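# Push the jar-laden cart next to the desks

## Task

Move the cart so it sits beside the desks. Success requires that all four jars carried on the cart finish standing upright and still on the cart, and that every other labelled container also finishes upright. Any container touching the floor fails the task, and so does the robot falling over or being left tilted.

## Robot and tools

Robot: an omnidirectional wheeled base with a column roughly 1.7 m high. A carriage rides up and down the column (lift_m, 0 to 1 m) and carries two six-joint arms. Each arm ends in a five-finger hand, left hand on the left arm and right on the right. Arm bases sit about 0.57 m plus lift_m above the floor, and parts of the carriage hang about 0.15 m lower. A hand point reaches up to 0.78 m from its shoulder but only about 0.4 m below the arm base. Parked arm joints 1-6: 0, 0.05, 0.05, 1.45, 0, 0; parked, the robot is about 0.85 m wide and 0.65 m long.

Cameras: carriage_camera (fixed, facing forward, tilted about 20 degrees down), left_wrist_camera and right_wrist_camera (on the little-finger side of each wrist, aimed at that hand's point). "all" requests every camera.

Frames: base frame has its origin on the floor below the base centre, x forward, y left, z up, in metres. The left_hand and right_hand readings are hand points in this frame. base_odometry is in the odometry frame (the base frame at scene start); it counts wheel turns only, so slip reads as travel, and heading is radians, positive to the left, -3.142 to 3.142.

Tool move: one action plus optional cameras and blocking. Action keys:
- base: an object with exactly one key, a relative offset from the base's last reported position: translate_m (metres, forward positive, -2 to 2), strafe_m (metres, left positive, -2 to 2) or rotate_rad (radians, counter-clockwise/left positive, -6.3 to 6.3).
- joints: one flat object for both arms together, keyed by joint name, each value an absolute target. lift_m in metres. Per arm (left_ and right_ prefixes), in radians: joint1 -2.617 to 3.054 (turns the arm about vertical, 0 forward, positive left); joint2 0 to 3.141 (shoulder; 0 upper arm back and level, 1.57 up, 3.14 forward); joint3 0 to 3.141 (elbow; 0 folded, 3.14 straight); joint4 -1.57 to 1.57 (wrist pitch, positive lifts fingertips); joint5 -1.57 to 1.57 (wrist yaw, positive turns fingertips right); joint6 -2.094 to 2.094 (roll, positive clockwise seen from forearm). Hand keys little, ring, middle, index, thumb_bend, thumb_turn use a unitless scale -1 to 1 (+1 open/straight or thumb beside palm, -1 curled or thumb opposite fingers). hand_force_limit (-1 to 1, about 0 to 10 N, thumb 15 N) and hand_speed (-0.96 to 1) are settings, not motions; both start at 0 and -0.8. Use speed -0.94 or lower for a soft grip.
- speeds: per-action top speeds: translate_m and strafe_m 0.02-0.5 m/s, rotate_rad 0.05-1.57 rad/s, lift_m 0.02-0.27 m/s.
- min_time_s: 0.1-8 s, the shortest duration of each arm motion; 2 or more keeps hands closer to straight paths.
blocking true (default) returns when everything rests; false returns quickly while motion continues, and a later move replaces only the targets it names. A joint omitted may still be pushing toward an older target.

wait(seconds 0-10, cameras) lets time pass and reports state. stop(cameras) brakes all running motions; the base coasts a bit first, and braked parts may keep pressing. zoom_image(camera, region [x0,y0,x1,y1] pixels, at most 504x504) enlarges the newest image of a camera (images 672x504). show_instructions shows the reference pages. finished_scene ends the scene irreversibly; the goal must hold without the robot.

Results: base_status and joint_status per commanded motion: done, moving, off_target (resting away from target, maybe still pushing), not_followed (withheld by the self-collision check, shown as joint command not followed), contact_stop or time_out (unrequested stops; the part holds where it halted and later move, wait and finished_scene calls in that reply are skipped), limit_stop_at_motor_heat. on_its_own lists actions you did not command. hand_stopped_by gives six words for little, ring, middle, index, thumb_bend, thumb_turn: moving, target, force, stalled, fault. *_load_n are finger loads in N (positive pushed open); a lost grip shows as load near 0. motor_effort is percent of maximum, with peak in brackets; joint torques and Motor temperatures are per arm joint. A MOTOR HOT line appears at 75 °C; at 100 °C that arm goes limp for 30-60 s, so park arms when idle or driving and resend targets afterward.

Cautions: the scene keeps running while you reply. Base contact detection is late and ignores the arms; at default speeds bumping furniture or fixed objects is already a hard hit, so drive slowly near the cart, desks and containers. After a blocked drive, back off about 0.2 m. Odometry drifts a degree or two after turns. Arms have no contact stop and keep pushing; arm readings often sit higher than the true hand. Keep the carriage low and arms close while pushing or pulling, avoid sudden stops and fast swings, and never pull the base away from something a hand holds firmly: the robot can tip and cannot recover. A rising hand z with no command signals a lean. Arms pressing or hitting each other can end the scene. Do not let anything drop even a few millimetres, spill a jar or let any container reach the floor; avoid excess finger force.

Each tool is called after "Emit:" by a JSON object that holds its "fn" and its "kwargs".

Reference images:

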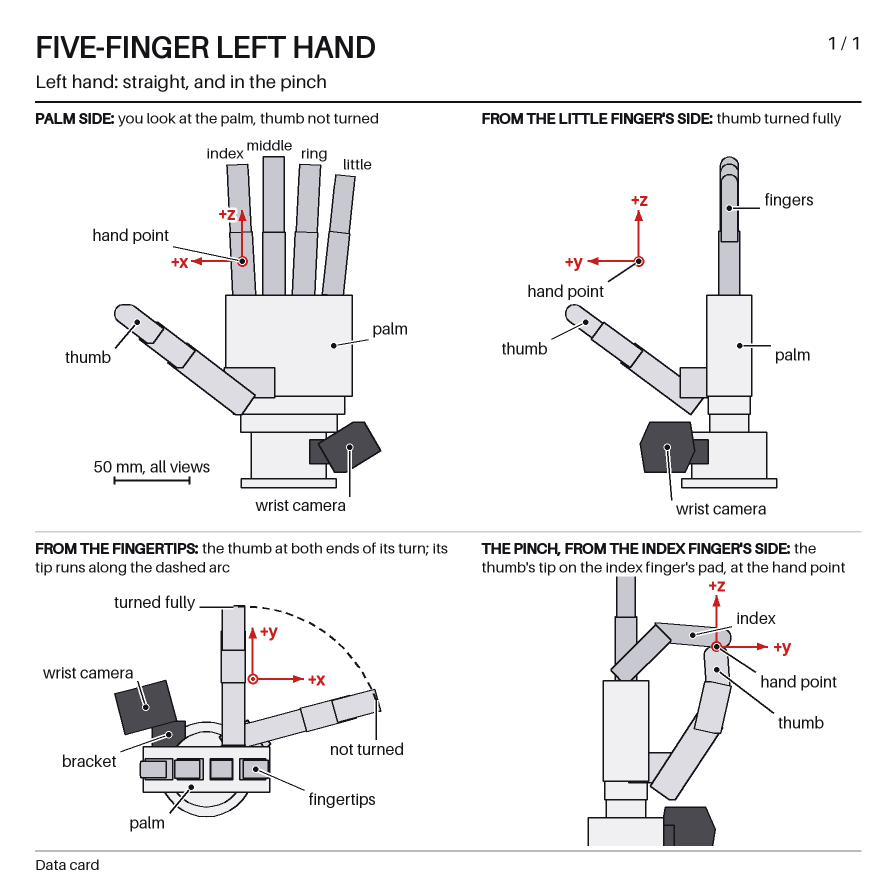

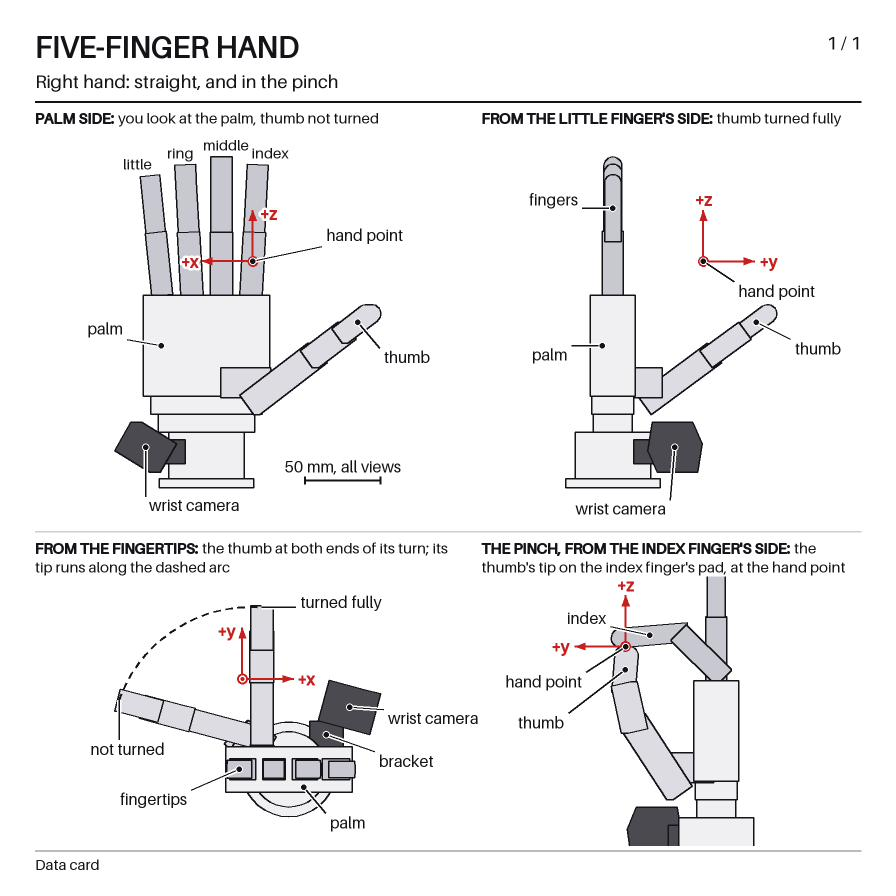

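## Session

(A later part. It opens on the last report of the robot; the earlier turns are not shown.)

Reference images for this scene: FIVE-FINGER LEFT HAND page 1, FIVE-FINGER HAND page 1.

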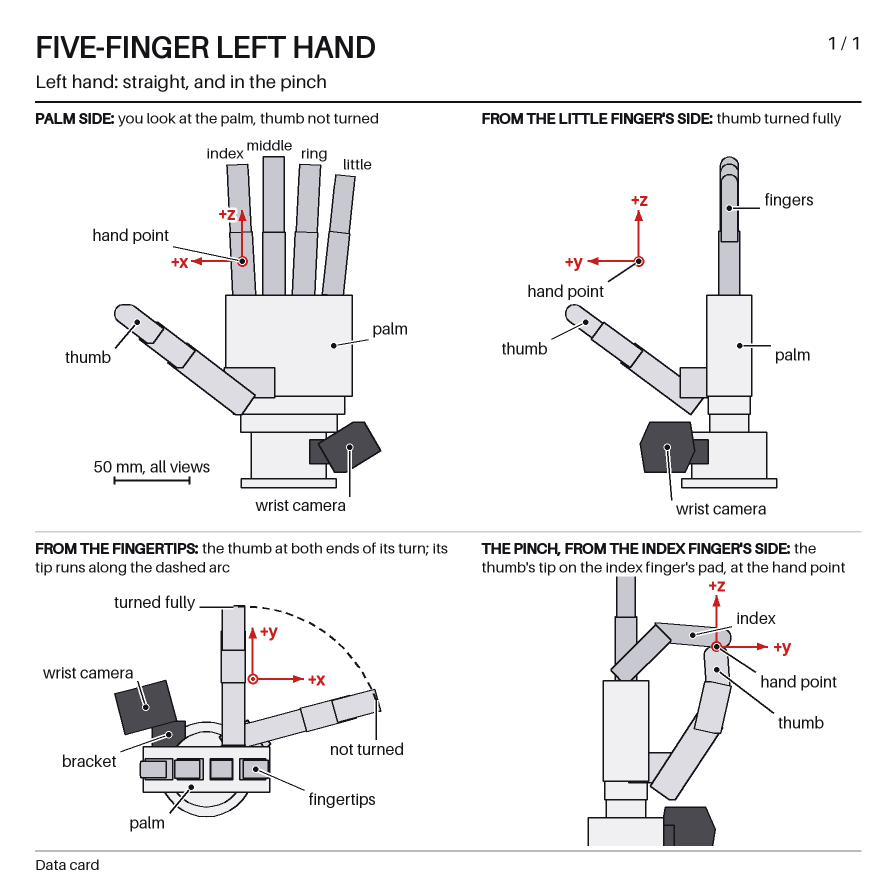

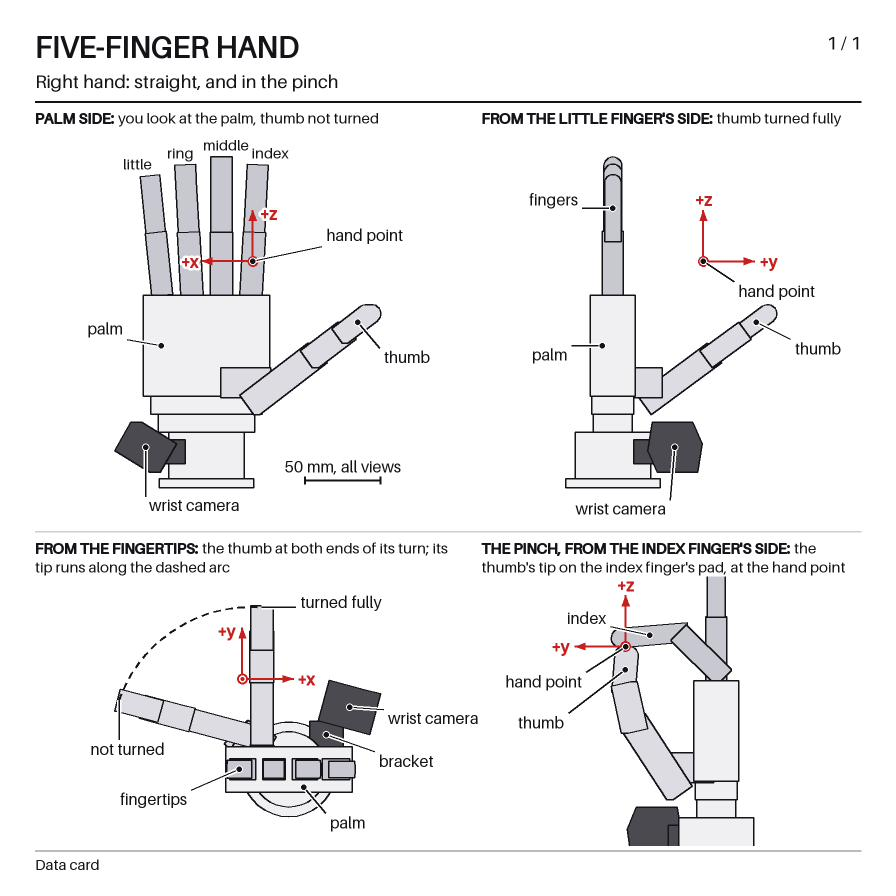

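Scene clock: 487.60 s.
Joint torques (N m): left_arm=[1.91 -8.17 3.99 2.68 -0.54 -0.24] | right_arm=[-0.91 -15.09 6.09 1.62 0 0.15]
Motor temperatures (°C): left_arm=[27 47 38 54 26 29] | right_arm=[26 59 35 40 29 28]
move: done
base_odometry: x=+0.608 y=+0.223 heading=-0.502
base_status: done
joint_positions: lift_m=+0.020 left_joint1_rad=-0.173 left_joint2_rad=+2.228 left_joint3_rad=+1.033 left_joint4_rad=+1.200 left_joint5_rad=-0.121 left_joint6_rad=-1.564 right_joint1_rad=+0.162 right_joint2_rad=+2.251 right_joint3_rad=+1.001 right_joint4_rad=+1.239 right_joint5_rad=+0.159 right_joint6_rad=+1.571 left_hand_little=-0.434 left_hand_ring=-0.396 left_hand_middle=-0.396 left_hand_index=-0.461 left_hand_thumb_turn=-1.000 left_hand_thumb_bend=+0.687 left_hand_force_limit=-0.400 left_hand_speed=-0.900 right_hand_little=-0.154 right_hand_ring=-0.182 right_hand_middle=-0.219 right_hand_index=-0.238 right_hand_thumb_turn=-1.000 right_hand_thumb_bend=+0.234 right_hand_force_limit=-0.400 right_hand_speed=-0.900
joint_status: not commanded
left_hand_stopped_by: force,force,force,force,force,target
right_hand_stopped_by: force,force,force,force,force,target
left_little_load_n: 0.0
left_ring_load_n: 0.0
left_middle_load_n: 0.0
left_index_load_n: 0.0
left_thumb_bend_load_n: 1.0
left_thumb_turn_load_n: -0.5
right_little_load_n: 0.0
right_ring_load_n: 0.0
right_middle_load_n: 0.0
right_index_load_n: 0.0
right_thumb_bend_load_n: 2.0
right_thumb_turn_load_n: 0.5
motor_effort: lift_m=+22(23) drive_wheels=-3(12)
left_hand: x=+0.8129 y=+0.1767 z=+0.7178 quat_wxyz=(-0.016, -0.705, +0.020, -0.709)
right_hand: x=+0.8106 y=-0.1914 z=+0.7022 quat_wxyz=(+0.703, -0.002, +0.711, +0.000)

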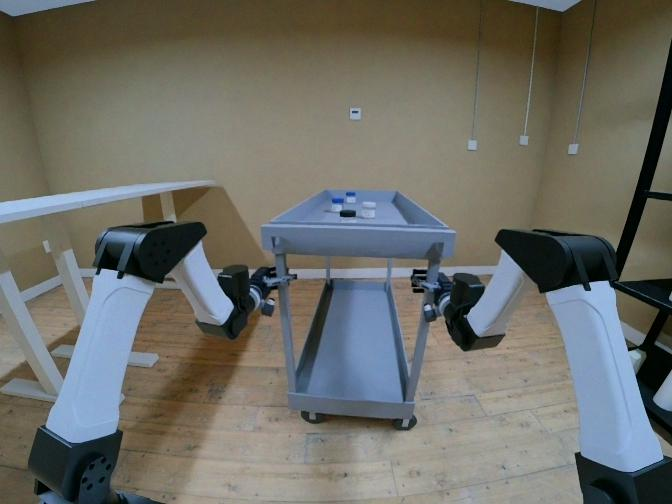

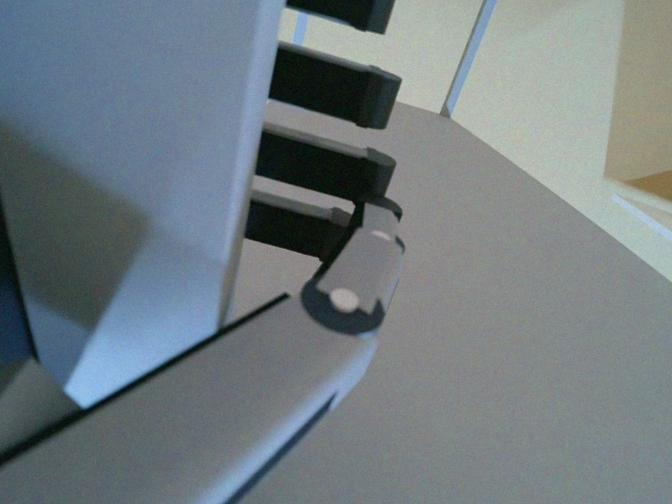

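Emit:
{"fn": "move", "kwargs": {"base": {"strafe_m": 0.28}, "speeds": {"strafe_m": 0.12}}}

Emit:
{"fn": "move", "kwargs": {"base": {"rotate_rad": 0.1}, "speeds": {"rotate_rad": 0.08}, "cameras": ["all"]}}

Emit:
{"fn": "zoom_image", "kwargs": {"camera": "carriage_camera", "region": [0, 100, 480, 400]}}

Scene clock: 523.83 s.
Joint torques (N m): left_arm=[1.73 -8.02 4 2.68 -0.46 -0.24] | right_arm=[-1.09 -15.23 5.94 1.63 0.13 0.17]
Motor temperatures (°C): left_arm=[27 48 37 56 26 29] | right_arm=[26 60 36 39 29 28]
move: done
base_odometry: x=+0.743 y=+0.468 heading=-0.502
base_status: done
joint_positions: lift_m=+0.020 left_joint1_rad=-0.170 left_joint2_rad=+2.228 left_joint3_rad=+1.034 left_joint4_rad=+1.201 left_joint5_rad=-0.128 left_joint6_rad=-1.564 right_joint1_rad=+0.163 right_joint2_rad=+2.251 right_joint3_rad=+1.001 right_joint4_rad=+1.237 right_joint5_rad=+0.156 right_joint6_rad=+1.571 left_hand_little=-0.434 left_hand_ring=-0.396 left_hand_middle=-0.396 left_hand_index=-0.461 left_hand_thumb_turn=-1.000 left_hand_thumb_bend=+0.687 left_hand_force_limit=-0.400 left_hand_speed=-0.900 right_hand_little=-0.154 right_hand_ring=-0.182 right_hand_middle=-0.219 right_hand_index=-0.238 right_hand_thumb_turn=-1.000 right_hand_thumb_bend=+0.234 right_hand_force_limit=-0.400 right_hand_speed=-0.900
joint_status: not commanded
left_hand_stopped_by: force,force,force,force,force,target
right_hand_stopped_by: force,force,force,force,force,target
left_little_load_n: 0.0
left_ring_load_n: 0.0
left_middle_load_n: 0.0
left_index_load_n: 0.5
left_thumb_bend_load_n: 1.5
left_thumb_turn_load_n: 0.0
right_little_load_n: 0.0
right_ring_load_n: 0.0
right_middle_load_n: 0.0
right_index_load_n: 0.0
right_thumb_bend_load_n: 1.5
right_thumb_turn_load_n: 0.0
motor_effort: lift_m=+22(23) drive_wheels=-4(12)
left_hand: x=+0.8139 y=+0.1797 z=+0.7183 quat_wxyz=(-0.013, -0.705, +0.017, -0.709)
right_hand: x=+0.8103 y=-0.1903 z=+0.7017 quat_wxyz=(+0.702, -0.003, +0.712, +0.002)
pictures: none

Scene clock: 525.60 s.
Joint torques (N m): left_arm=[1.43 -8.18 3.67 2.72 -0.36 -0.24] | right_arm=[-1.01 -15.1 5.94 1.71 0.17 0.16]
Motor temperatures (°C): left_arm=[27 48 37 56 26 29] | right_arm=[26 60 36 39 29 28]
move: done
base_odometry: x=+0.743 y=+0.468 heading=-0.402
base_status: done
joint_positions: lift_m=+0.020 left_joint1_rad=-0.167 left_joint2_rad=+2.228 left_joint3_rad=+1.036 left_joint4_rad=+1.199 left_joint5_rad=-0.142 left_joint6_rad=-1.564 right_joint1_rad=+0.163 right_joint2_rad=+2.251 right_joint3_rad=+1.001 right_joint4_rad=+1.229 right_joint5_rad=+0.152 right_joint6_rad=+1.571 left_hand_little=-0.434 left_hand_ring=-0.396 left_hand_middle=-0.396 left_hand_index=-0.460 left_hand_thumb_turn=-1.000 left_hand_thumb_bend=+0.687 left_hand_force_limit=-0.400 left_hand_speed=-0.900 right_hand_little=-0.154 right_hand_ring=-0.182 right_hand_middle=-0.219 right_hand_index=-0.238 right_hand_thumb_turn=-1.000 right_hand_thumb_bend=+0.234 right_hand_force_limit=-0.400 right_hand_speed=-0.900
joint_status: not commanded
left_hand_stopped_by: force,force,force,force,force,target
right_hand_stopped_by: force,force,force,force,force,target
left_little_load_n: 0.0
left_ring_load_n: 0.0
left_middle_load_n: 0.0
left_index_load_n: 2.0
left_thumb_bend_load_n: 1.5
left_thumb_turn_load_n: 0.0
right_little_load_n: 0.0
right_ring_load_n: 0.0
right_middle_load_n: 0.0
right_index_load_n: 0.0
right_thumb_bend_load_n: 0.5
right_thumb_turn_load_n: 0.0
motor_effort: lift_m=+22(23) drive_wheels=-3(16)
left_hand: x=+0.8158 y=+0.1843 z=+0.7187 quat_wxyz=(-0.006, -0.705, +0.011, -0.709)
right_hand: x=+0.8103 y=-0.1896 z=+0.6995 quat_wxyz=(+0.700, -0.005, +0.715, +0.003)
pictures: carriage_camera, left_wrist_camera, right_wrist_camera

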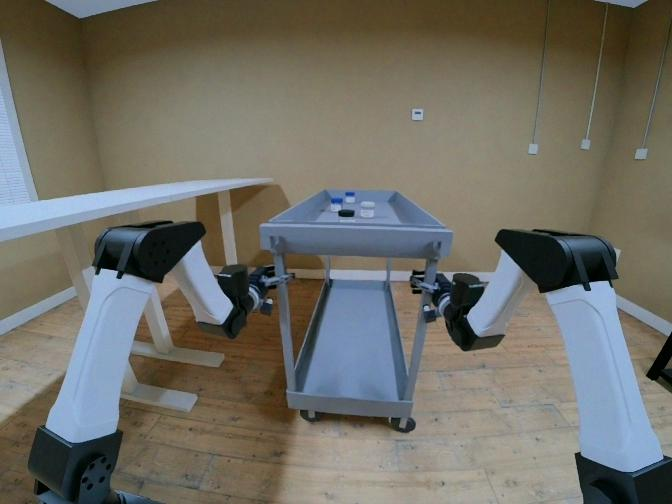

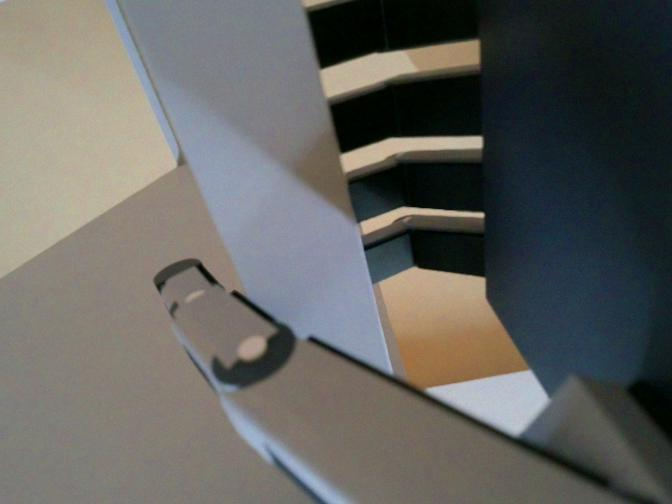

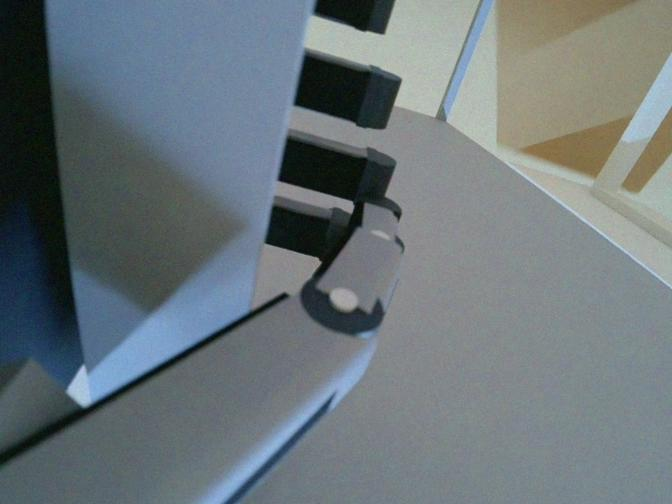

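Scaled by 1.050.

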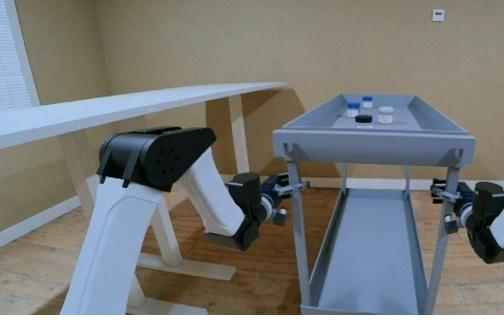

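Emit:
{"fn": "move", "kwargs": {"base": {"strafe_m": 0.15}, "speeds": {"strafe_m": 0.1}}}

Emit:
{"fn": "move", "kwargs": {"joints": {"left_hand_speed": -0.8, "right_hand_speed": -0.8, "left_hand_thumb_bend": 1, "right_hand_thumb_bend": 1, "left_hand_little": 1, "left_hand_ring": 1, "left_hand_middle": 1, "left_hand_index": 1, "right_hand_little": 1, "right_hand_ring": 1, "right_hand_middle": 1, "right_hand_index": 1}, "cameras": ["all"]}}

Scene clock: 539.23 s.
Joint torques (N m): left_arm=[1.89 -8.2 3.95 2.66 -0.48 -0.25] | right_arm=[-0.85 -15.21 6.06 1.77 0.09 0.13]
Motor temperatures (°C): left_arm=[27 48 37 56 26 29] | right_arm=[26 61 36 40 29 28]
move: done
base_odometry: x=+0.802 y=+0.606 heading=-0.401
base_status: done
joint_positions: lift_m=+0.020 left_joint1_rad=-0.172 left_joint2_rad=+2.228 left_joint3_rad=+1.034 left_joint4_rad=+1.203 left_joint5_rad=-0.128 left_joint6_rad=-1.563 right_joint1_rad=+0.160 right_joint2_rad=+2.251 right_joint3_rad=+1.001 right_joint4_rad=+1.223 right_joint5_rad=+0.159 right_joint6_rad=+1.573 left_hand_little=-0.434 left_hand_ring=-0.396 left_hand_middle=-0.396 left_hand_index=-0.461 left_hand_thumb_turn=-1.000 left_hand_thumb_bend=+0.687 left_hand_force_limit=-0.400 left_hand_speed=-0.900 right_hand_little=-0.154 right_hand_ring=-0.182 right_hand_middle=-0.219 right_hand_index=-0.238 right_hand_thumb_turn=-1.000 right_hand_thumb_bend=+0.233 right_hand_force_limit=-0.400 right_hand_speed=-0.900
joint_status: not commanded
left_hand_stopped_by: force,force,force,force,force,target
right_hand_stopped_by: force,force,force,force,force,target
left_little_load_n: 0.0
left_ring_load_n: 0.0
left_middle_load_n: 0.0
left_index_load_n: 0.0
left_thumb_bend_load_n: 1.0
left_thumb_turn_load_n: 0.0
right_little_load_n: 0.0
right_ring_load_n: 0.0
right_middle_load_n: 0.0
right_index_load_n: 0.0
right_thumb_bend_load_n: 0.5
right_thumb_turn_load_n: 0.0
motor_effort: lift_m=+22(22) drive_wheels=-10(14)
left_hand: x=+0.8136 y=+0.1788 z=+0.7188 quat_wxyz=(-0.013, -0.704, +0.018, -0.710)
right_hand: x=+0.8112 y=-0.1925 z=+0.6979 quat_wxyz=(+0.697, -0.001, +0.717, +0.000)
pictures: none

Scene clock: 542.40 s.
Joint torques (N m): left_arm=[1.02 -8.21 3.9 2.66 -0.25 -0.23] | right_arm=[-0.81 -15.16 5.94 1.78 0.11 0.11]
Motor temperatures (°C): left_arm=[27 48 37 56 26 29] | right_arm=[26 61 36 40 29 28]
move: done
base_odometry: x=+0.802 y=+0.606 heading=-0.401
base_status: not commanded
joint_positions: lift_m=+0.020 left_joint1_rad=-0.162 left_joint2_rad=+2.228 left_joint3_rad=+1.034 left_joint4_rad=+1.203 left_joint5_rad=-0.152 left_joint6_rad=-1.563 right_joint1_rad=+0.160 right_joint2_rad=+2.251 right_joint3_rad=+1.001 right_joint4_rad=+1.223 right_joint5_rad=+0.159 right_joint6_rad=+1.573 left_hand_little=+1.000 left_hand_ring=+1.000 left_hand_middle=+1.000 left_hand_index=+1.000 left_hand_thumb_turn=-1.000 left_hand_thumb_bend=+1.000 left_hand_force_limit=-0.400 left_hand_speed=-0.800 right_hand_little=+1.000 right_hand_ring=+1.000 right_hand_middle=+1.000 right_hand_index=+1.000 right_hand_thumb_turn=-1.000 right_hand_thumb_bend=+1.000 right_hand_force_limit=-0.400 right_hand_speed=-0.800
joint_status: all done
left_hand_stopped_by: target,target,target,target,target,target
right_hand_stopped_by: target,target,target,target,target,target
left_little_load_n: 0.0
left_ring_load_n: 0.0
left_middle_load_n: 0.0
left_index_load_n: 0.0
left_thumb_bend_load_n: 0.0
left_thumb_turn_load_n: 0.0
right_little_load_n: -0.5
right_ring_load_n: 0.0
right_middle_load_n: 0.0
right_index_load_n: 0.0
right_thumb_bend_load_n: 0.0
right_thumb_turn_load_n: 0.0
motor_effort: lift_m=+22(23) drive_wheels=-9(10)
left_hand: x=+0.8164 y=+0.1886 z=+0.7188 quat_wxyz=(-0.002, -0.704, +0.006, -0.710)
right_hand: x=+0.8112 y=-0.1925 z=+0.6979 quat_wxyz=(+0.697, -0.001, +0.717, +0.000)
pictures: carriage_camera, left_wrist_camera, right_wrist_camera

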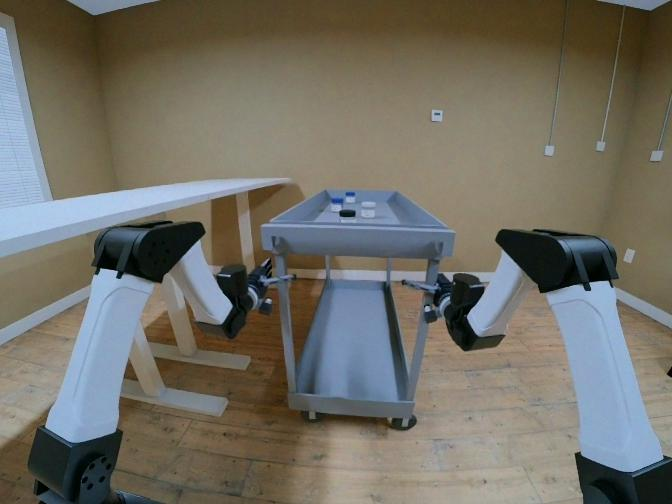

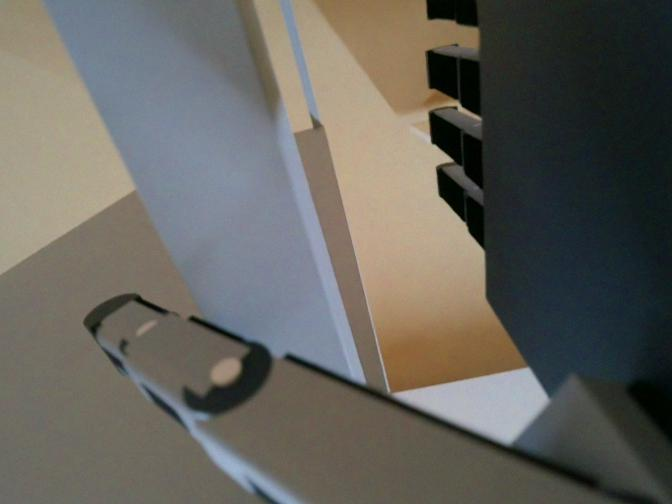

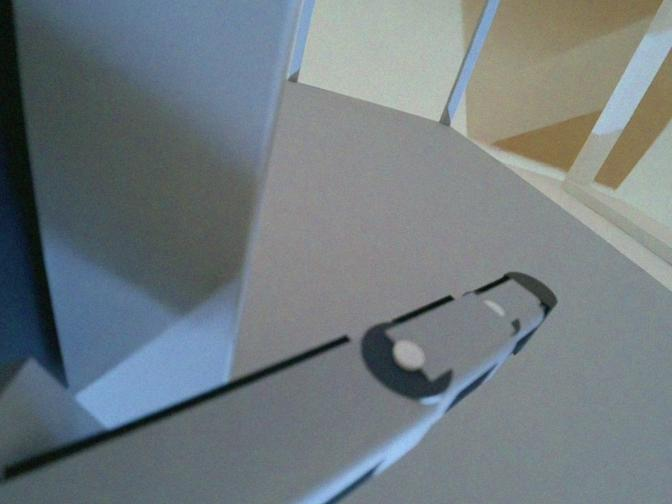

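Emit:
{"fn": "move", "kwargs": {"joints": {"right_joint1_rad": 0.12, "right_joint5_rad": 0.14}, "min_time_s": 1}}

Emit:
{"fn": "move", "kwargs": {"base": {"translate_m": -0.3}, "speeds": {"translate_m": 0.1}, "cameras": ["carriage_camera"]}}

Emit:
{"fn": "zoom_image", "kwargs": {"camera": "carriage_camera", "region": [0, 100, 480, 400]}}

Scene clock: 546.83 s.
Joint torques (N m): left_arm=[0.99 -8.21 3.88 2.66 -0.25 -0.23] | right_arm=[-1.52 -15.19 6.12 1.76 -0.07 0.11]
Motor temperatures (°C): left_arm=[27 48 37 57 26 29] | right_arm=[26 61 36 40 29 28]
move: done
base_odometry: x=+0.802 y=+0.606 heading=-0.401
base_status: not commanded
joint_positions: lift_m=+0.020 left_joint1_rad=-0.162 left_joint2_rad=+2.228 left_joint3_rad=+1.034 left_joint4_rad=+1.203 left_joint5_rad=-0.152 left_joint6_rad=-1.563 right_joint1_rad=+0.135 right_joint2_rad=+2.251 right_joint3_rad=+1.001 right_joint4_rad=+1.223 right_joint5_rad=+0.144 right_joint6_rad=+1.573 left_hand_little=+1.000 left_hand_ring=+1.000 left_hand_middle=+1.000 left_hand_index=+1.000 left_hand_thumb_turn=-1.000 left_hand_thumb_bend=+1.000 left_hand_force_limit=-0.400 left_hand_speed=-0.800 right_hand_little=+1.000 right_hand_ring=+1.000 right_hand_middle=+1.000 right_hand_index=+1.000 right_hand_thumb_turn=-1.000 right_hand_thumb_bend=+1.000 right_hand_force_limit=-0.400 right_hand_speed=-0.800
joint_status: all done
left_hand_stopped_by: target,target,target,target,target,target
right_hand_stopped_by: target,target,target,target,target,target
left_little_load_n: 0.0
left_ring_load_n: 0.0
left_middle_load_n: 0.0
left_index_load_n: 0.0
left_thumb_bend_load_n: 0.0
left_thumb_turn_load_n: 0.0
right_little_load_n: 0.0
right_ring_load_n: 0.0
right_middle_load_n: 0.0
right_index_load_n: 0.0
right_thumb_bend_load_n: 0.0
right_thumb_turn_load_n: -0.5
motor_effort: lift_m=+22(23) drive_wheels=-10(10)
left_hand: x=+0.8164 y=+0.1886 z=+0.7188 quat_wxyz=(-0.002, -0.704, +0.006, -0.710)
right_hand: x=+0.8133 y=-0.2045 z=+0.6980 quat_wxyz=(+0.697, +0.003, +0.717, -0.004)
pictures: none

Scene clock: 550.53 s.
Joint torques (N m): left_arm=[0.88 -8.14 3.84 2.59 -0.22 -0.23] | right_arm=[-1.05 -15.25 5.93 1.82 -0.06 0.11]
Motor temperatures (°C): left_arm=[27 48 37 56 26 29] | right_arm=[26 61 36 40 29 28]
move: done
base_odometry: x=+0.526 y=+0.724 heading=-0.401
base_status: done
joint_positions: lift_m=+0.020 left_joint1_rad=-0.161 left_joint2_rad=+2.228 left_joint3_rad=+1.033 left_joint4_rad=+1.208 left_joint5_rad=-0.155 left_joint6_rad=-1.563 right_joint1_rad=+0.127 right_joint2_rad=+2.251 right_joint3_rad=+1.001 right_joint4_rad=+1.218 right_joint5_rad=+0.144 right_joint6_rad=+1.573 left_hand_little=+1.000 left_hand_ring=+1.000 left_hand_middle=+1.000 left_hand_index=+1.000 left_hand_thumb_turn=-1.000 left_hand_thumb_bend=+1.000 left_hand_force_limit=-0.400 left_hand_speed=-0.800 right_hand_little=+1.000 right_hand_ring=+1.000 right_hand_middle=+1.000 right_hand_index=+1.000 right_hand_thumb_turn=-1.000 right_hand_thumb_bend=+1.000 right_hand_force_limit=-0.400 right_hand_speed=-0.800
joint_status: not commanded
left_hand_stopped_by: target,target,target,target,target,target
right_hand_stopped_by: target,target,target,target,target,target
left_little_load_n: 0.0
left_ring_load_n: 0.0
left_middle_load_n: 0.5
left_index_load_n: 0.0
left_thumb_bend_load_n: 0.0
left_thumb_turn_load_n: 0.0
right_little_load_n: 0.0
right_ring_load_n: 0.0
right_middle_load_n: 0.0
right_index_load_n: 0.0
right_thumb_bend_load_n: 0.0
right_thumb_turn_load_n: 0.0
motor_effort: lift_m=+22(23) drive_wheels=-3(9)
left_hand: x=+0.8165 y=+0.1899 z=+0.7201 quat_wxyz=(+0.000, -0.702, +0.004, -0.712)
right_hand: x=+0.8143 y=-0.2088 z=+0.6970 quat_wxyz=(+0.696, +0.005, +0.718, -0.007)

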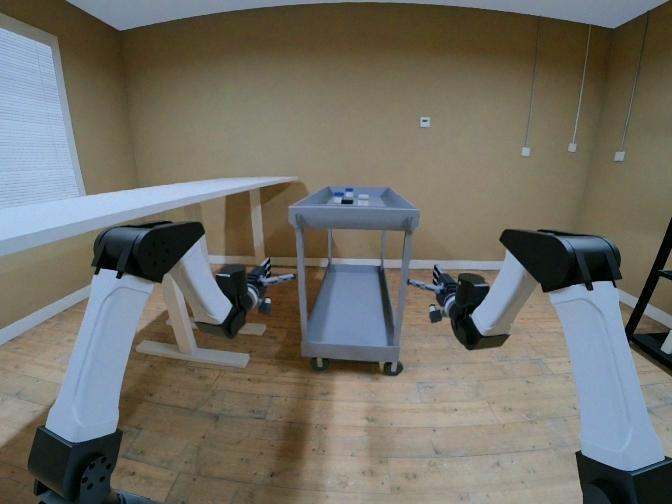

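Scaled by 1.050.

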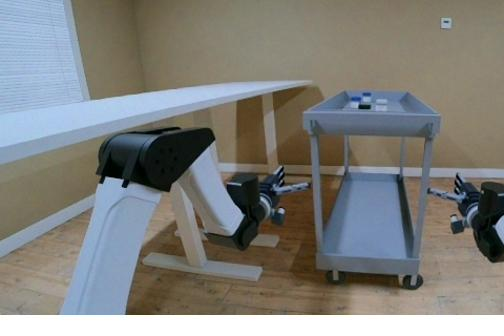

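Emit:
{"fn": "move", "kwargs": {"joints": {"left_joint1_rad": 0, "left_joint2_rad": 0.05, "left_joint3_rad": 0.05, "left_joint4_rad": 1.45, "left_joint5_rad": 0, "left_joint6_rad": 0, "right_joint1_rad": 0, "right_joint2_rad": 0.05, "right_joint3_rad": 0.05, "right_joint4_rad": 1.45, "right_joint5_rad": 0, "right_joint6_rad": 0}, "min_time_s": 3, "cameras": ["carriage_camera"]}}

Emit:
{"fn": "move", "kwargs": {"base": {"strafe_m": -1.14}, "speeds": {"strafe_m": 0.25}, "cameras": ["carriage_camera"]}}

Emit:
{"fn": "zoom_image", "kwargs": {"camera": "carriage_camera", "region": [100, 100, 400, 400]}}

Scene clock: 586.73 s.
Joint torques (N m): left_arm=[0.94 2.32 3.82 0.21 0.1 0.1] | right_arm=[-1.14 2.56 3.49 0.07 -0.21 -0.08]
Motor temperatures (°C): left_arm=[27 48 37 54 26 29] | right_arm=[26 61 35 39 28 28]
move: done
base_odometry: x=+0.526 y=+0.724 heading=-0.401
base_status: not commanded
joint_positions: lift_m=+0.020 left_joint1_rad=-0.008 left_joint2_rad=+0.054 left_joint3_rad=+0.056 left_joint4_rad=+1.436 left_joint5_rad=-0.016 left_joint6_rad=-0.015 right_joint1_rad=+0.009 right_joint2_rad=+0.061 right_joint3_rad=+0.064 right_joint4_rad=+1.434 right_joint5_rad=+0.015 right_joint6_rad=+0.014 left_hand_little=+1.000 left_hand_ring=+1.000 left_hand_middle=+1.000 left_hand_index=+1.000 left_hand_thumb_turn=-1.000 left_hand_thumb_bend=+1.000 left_hand_force_limit=-0.400 left_hand_speed=-0.800 right_hand_little=+1.000 right_hand_ring=+1.000 right_hand_middle=+1.000 right_hand_index=+1.000 right_hand_thumb_turn=-1.000 right_hand_thumb_bend=+1.000 right_hand_force_limit=-0.400 right_hand_speed=-0.800
joint_status: all done
left_hand_stopped_by: target,target,target,target,target,target
right_hand_stopped_by: target,target,target,target,target,target
left_little_load_n: 0.0
left_ring_load_n: 0.0
left_middle_load_n: 0.0
left_index_load_n: 0.0
left_thumb_bend_load_n: 0.0
left_thumb_turn_load_n: 0.0
right_little_load_n: 0.0
right_ring_load_n: 0.0
right_middle_load_n: 0.0
right_index_load_n: 0.0
right_thumb_bend_load_n: 0.0
right_thumb_turn_load_n: 0.0
motor_effort: lift_m=+22(22) drive_wheels=-2(3)
left_hand: x=+0.3232 y=+0.2865 z=+1.0160 quat_wxyz=(+0.698, -0.053, +0.041, -0.713)
right_hand: x=+0.3232 y=-0.2863 z=+1.0181 quat_wxyz=(+0.713, -0.042, +0.052, -0.698)

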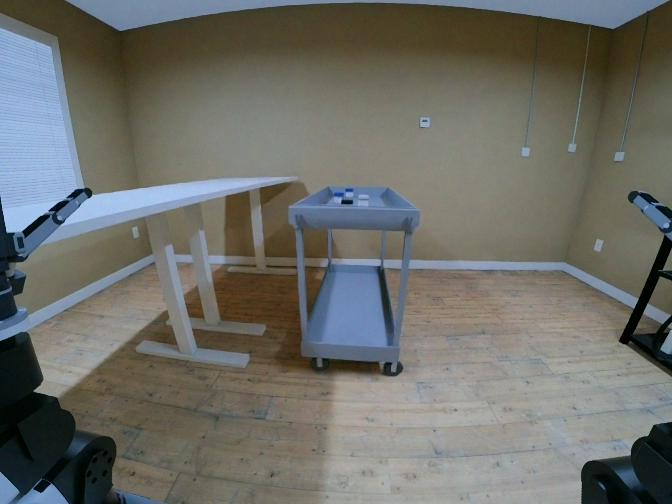

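Scene clock: 592.60 s.
Joint torques (N m): left_arm=[0.84 2.32 3.71 0.22 0.07 0.04] | right_arm=[-1.07 2.73 3.56 0.06 -0.16 -0.07]
Motor temperatures (°C): left_arm=[27 46 37 52 26 29] | right_arm=[26 59 35 38 28 28]
move: done
base_odometry: x=+0.080 y=-0.325 heading=-0.401
base_status: done
joint_positions: lift_m=+0.020 left_joint1_rad=-0.006 left_joint2_rad=+0.054 left_joint3_rad=+0.056 left_joint4_rad=+1.437 left_joint5_rad=-0.013 left_joint6_rad=-0.014 right_joint1_rad=+0.009 right_joint2_rad=+0.061 right_joint3_rad=+0.064 right_joint4_rad=+1.435 right_joint5_rad=+0.012 right_joint6_rad=+0.012 left_hand_little=+1.000 left_hand_ring=+1.000 left_hand_middle=+1.000 left_hand_index=+1.000 left_hand_thumb_turn=-1.000 left_hand_thumb_bend=+1.000 left_hand_force_limit=-0.400 left_hand_speed=-0.800 right_hand_little=+1.000 right_hand_ring=+1.000 right_hand_middle=+1.000 right_hand_index=+1.000 right_hand_thumb_turn=-1.000 right_hand_thumb_bend=+1.000 right_hand_force_limit=-0.400 right_hand_speed=-0.800
joint_status: not commanded
left_hand_stopped_by: target,target,target,target,target,target
right_hand_stopped_by: target,target,target,target,target,target
left_little_load_n: 0.0
left_ring_load_n: 0.0
left_middle_load_n: 0.0
left_index_load_n: 0.0
left_thumb_bend_load_n: 0.0
left_thumb_turn_load_n: 0.0
right_little_load_n: 0.0
right_ring_load_n: 0.0
right_middle_load_n: 0.0
right_index_load_n: 0.0
right_thumb_bend_load_n: 0.0
right_thumb_turn_load_n: 0.0
motor_effort: lift_m=+22(22) drive_wheels=-3(9)
left_hand: x=+0.3231 y=+0.2862 z=+1.0160 quat_wxyz=(+0.699, -0.051, +0.042, -0.712)
right_hand: x=+0.3231 y=-0.2858 z=+1.0181 quat_wxyz=(+0.713, -0.043, +0.051, -0.698)

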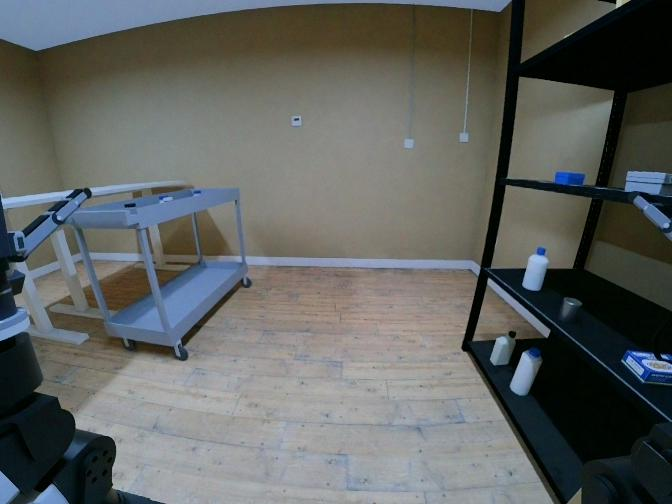

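Scaled by 1.680.

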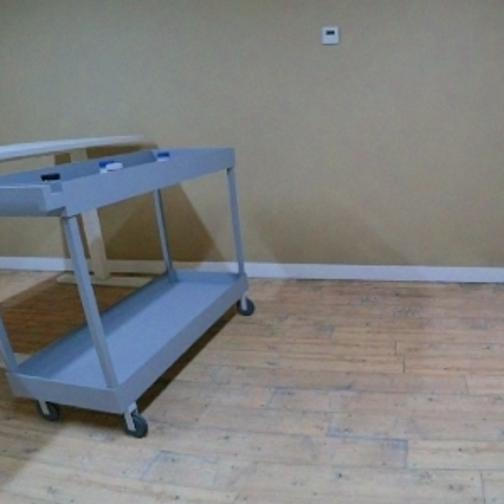

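Emit:
{"fn": "move", "kwargs": {"base": {"rotate_rad": 1.471}, "speeds": {"rotate_rad": 0.6}}}

Emit:
{"fn": "move", "kwargs": {"base": {"strafe_m": -1.3}, "speeds": {"strafe_m": 0.25}, "cameras": ["carriage_camera"]}}

Emit:
{"fn": "zoom_image", "kwargs": {"camera": "carriage_camera", "region": [150, 150, 550, 450]}}

Scene clock: 600.00 s.
Joint torques (N m): left_arm=[0.85 2.41 4 0.2 0.07 0.03] | right_arm=[-1.18 2.67 3.64 0.03 -0.15 -0.06]
Motor temperatures (°C): left_arm=[27 45 37 50 26 29] | right_arm=[26 56 35 37 28 28]
move: done
base_odometry: x=+0.080 y=-0.325 heading=+1.069
base_status: done
joint_positions: lift_m=+0.020 left_joint1_rad=-0.006 left_joint2_rad=+0.054 left_joint3_rad=+0.055 left_joint4_rad=+1.439 left_joint5_rad=-0.013 left_joint6_rad=-0.014 right_joint1_rad=+0.009 right_joint2_rad=+0.061 right_joint3_rad=+0.064 right_joint4_rad=+1.440 right_joint5_rad=+0.009 right_joint6_rad=+0.012 left_hand_little=+1.000 left_hand_ring=+1.000 left_hand_middle=+1.000 left_hand_index=+1.000 left_hand_thumb_turn=-1.000 left_hand_thumb_bend=+1.000 left_hand_force_limit=-0.400 left_hand_speed=-0.800 right_hand_little=+1.000 right_hand_ring=+1.000 right_hand_middle=+1.000 right_hand_index=+1.000 right_hand_thumb_turn=-1.000 right_hand_thumb_bend=+1.000 right_hand_force_limit=-0.400 right_hand_speed=-0.800
joint_status: not commanded
left_hand_stopped_by: target,target,target,target,target,target
right_hand_stopped_by: target,target,target,target,target,target
left_little_load_n: 0.0
left_ring_load_n: 0.0
left_middle_load_n: 0.0
left_index_load_n: 0.0
left_thumb_bend_load_n: 0.0
left_thumb_turn_load_n: 0.0
right_little_load_n: 0.0
right_ring_load_n: 0.0
right_middle_load_n: 0.0
right_index_load_n: 0.0
right_thumb_bend_load_n: 0.0
right_thumb_turn_load_n: 0.0
motor_effort: lift_m=+22(22) drive_wheels=+5(12)
left_hand: x=+0.3228 y=+0.2862 z=+1.0158 quat_wxyz=(+0.699, -0.051, +0.042, -0.712)
right_hand: x=+0.3217 y=-0.2853 z=+1.0185 quat_wxyz=(+0.713, -0.042, +0.048, -0.698)
pictures: none

Scene clock: 606.50 s.
Joint torques (N m): left_arm=[0.79 2.26 3.9 0.17 0.11 0.04] | right_arm=[-1.1 2.48 3.47 0.04 -0.14 -0.01]
move: done
base_odometry: x=+1.221 y=-0.949 heading=+1.070
base_status: done
joint_positions: lift_m=+0.020 left_joint1_rad=-0.005 left_joint2_rad=+0.054 left_joint3_rad=+0.055 left_joint4_rad=+1.440 left_joint5_rad=-0.012 left_joint6_rad=-0.014 right_joint1_rad=+0.009 right_joint2_rad=+0.061 right_joint3_rad=+0.064 right_joint4_rad=+1.441 right_joint5_rad=+0.009 right_joint6_rad=+0.012 left_hand_little=+1.000 left_hand_ring=+1.000 left_hand_middle=+1.000 left_hand_index=+1.000 left_hand_thumb_turn=-1.000 left_hand_thumb_bend=+1.000 left_hand_force_limit=-0.400 left_hand_speed=-0.800 right_hand_little=+1.000 right_hand_ring=+1.000 right_hand_middle=+1.000 right_hand_index=+1.000 right_hand_thumb_turn=-1.000 right_hand_thumb_bend=+1.000 right_hand_force_limit=-0.400 right_hand_speed=-0.800
joint_status: not commanded
left_hand_stopped_by: target,target,target,target,target,target
right_hand_stopped_by: target,target,target,target,target,target
left_little_load_n: 0.5
left_ring_load_n: 0.5
left_middle_load_n: 0.0
left_index_load_n: 0.0
left_thumb_bend_load_n: 0.0
left_thumb_turn_load_n: 0.0
right_little_load_n: 0.0
right_ring_load_n: 0.0
right_middle_load_n: 0.0
right_index_load_n: 0.0
right_thumb_bend_load_n: 0.0
right_thumb_turn_load_n: 0.0
motor_effort: lift_m=+22(22) drive_wheels=-8(17)
left_hand: x=+0.3228 y=+0.2862 z=+1.0159 quat_wxyz=(+0.699, -0.051, +0.042, -0.712)
right_hand: x=+0.3214 y=-0.2852 z=+1.0186 quat_wxyz=(+0.713, -0.042, +0.048, -0.698)

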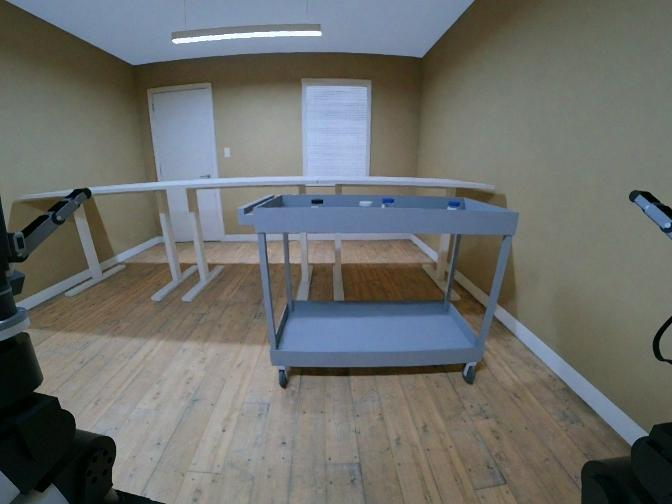

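Scaled by 1.260.

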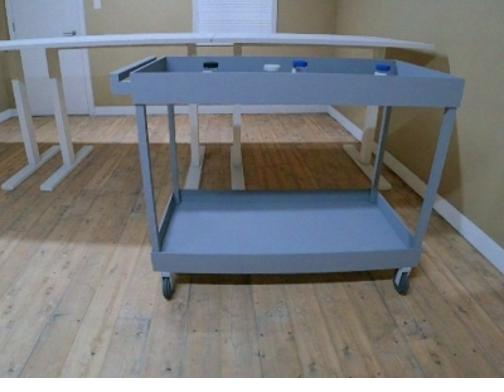

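Emit:
{"fn": "move", "kwargs": {"base": {"strafe_m": -0.15}, "speeds": {"strafe_m": 0.15}, "joints": {"left_joint1_rad": 0.516, "left_joint2_rad": 2.297, "left_joint3_rad": 1.18, "left_joint4_rad": 1.15, "left_joint5_rad": 0.516, "left_joint6_rad": -1.57, "right_joint1_rad": -0.516, "right_joint2_rad": 2.297, "right_joint3_rad": 1.18, "right_joint4_rad": 1.15, "right_joint5_rad": -0.516, "right_joint6_rad": 1.57}, "min_time_s": 4, "cameras": ["all"]}}

Emit:
{"fn": "zoom_image", "kwargs": {"camera": "carriage_camera", "region": [100, 150, 600, 450]}}

Scene clock: 623.10 s.
Joint torques (N m): left_arm=[0.88 -7.86 6.28 2.21 0.13 -0.33] | right_arm=[-1.14 -11.34 7.04 1.64 -0.22 0.26]
Motor temperatures (°C): left_arm=[27 42 37 47 26 29] | right_arm=[26 51 34 35 28 28]
move: done
base_odometry: x=+1.352 y=-1.021 heading=+1.071
base_status: done
joint_positions: lift_m=+0.020 left_joint1_rad=+0.510 left_joint2_rad=+2.294 left_joint3_rad=+1.154 left_joint4_rad=+1.150 left_joint5_rad=+0.500 left_joint6_rad=-1.555 right_joint1_rad=-0.507 right_joint2_rad=+2.276 right_joint3_rad=+1.151 right_joint4_rad=+1.162 right_joint5_rad=-0.501 right_joint6_rad=+1.557 left_hand_little=+1.000 left_hand_ring=+1.000 left_hand_middle=+1.000 left_hand_index=+1.000 left_hand_thumb_turn=-1.000 left_hand_thumb_bend=+1.000 left_hand_force_limit=-0.400 left_hand_speed=-0.800 right_hand_little=+1.000 right_hand_ring=+1.000 right_hand_middle=+1.000 right_hand_index=+1.000 right_hand_thumb_turn=-1.000 right_hand_thumb_bend=+1.000 right_hand_force_limit=-0.400 right_hand_speed=-0.800
joint_status: all done
left_hand_stopped_by: target,target,target,target,target,target
right_hand_stopped_by: target,target,target,target,target,target
left_little_load_n: 0.0
left_ring_load_n: 0.0
left_middle_load_n: 0.0
left_index_load_n: 0.0
left_thumb_bend_load_n: 0.5
left_thumb_turn_load_n: 0.0
right_little_load_n: 0.0
right_ring_load_n: 0.0
right_middle_load_n: 0.0
right_index_load_n: 0.0
right_thumb_bend_load_n: 0.0
right_thumb_turn_load_n: -0.5
motor_effort: lift_m=+22(22) drive_wheels=-8(14)
left_hand: x=+0.7932 y=+0.4647 z=+0.7154 quat_wxyz=(+0.011, -0.704, +0.004, -0.710)
right_hand: x=+0.7922 y=-0.4623 z=+0.7268 quat_wxyz=(+0.718, -0.009, +0.695, -0.014)
pictures: carriage_camera, left_wrist_camera, right_wrist_camera

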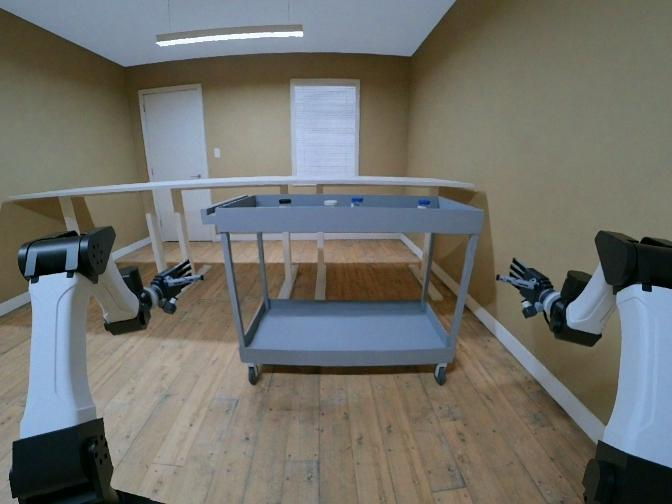

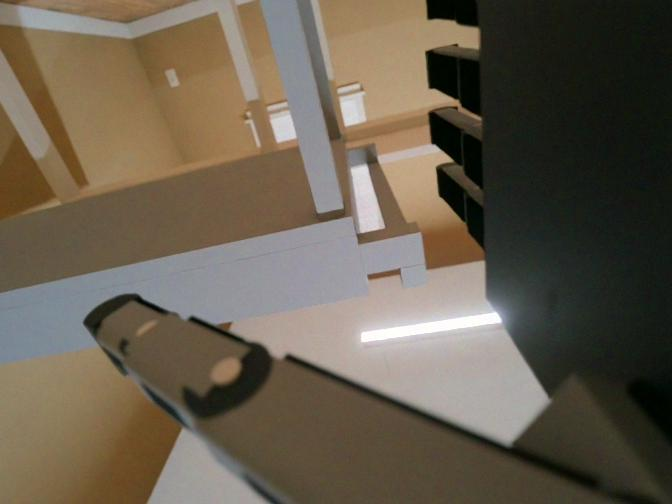

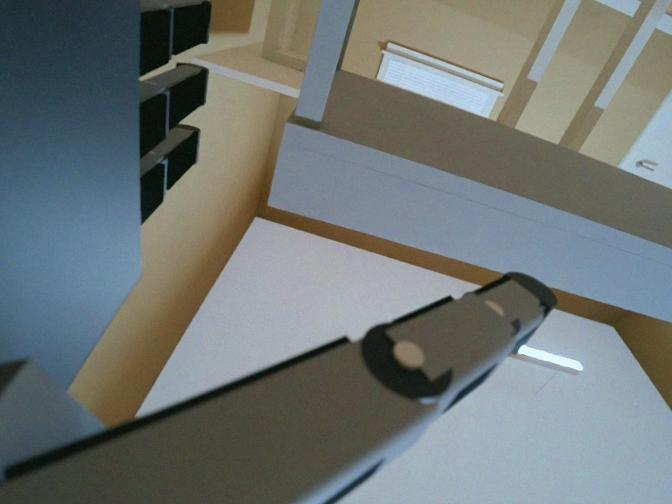

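Scaled by 1.008.

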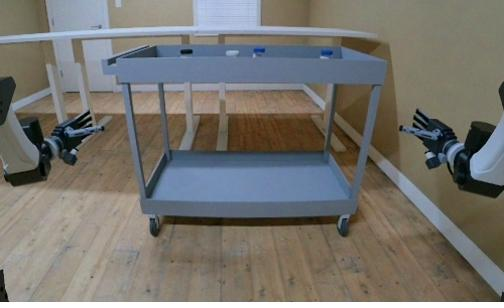

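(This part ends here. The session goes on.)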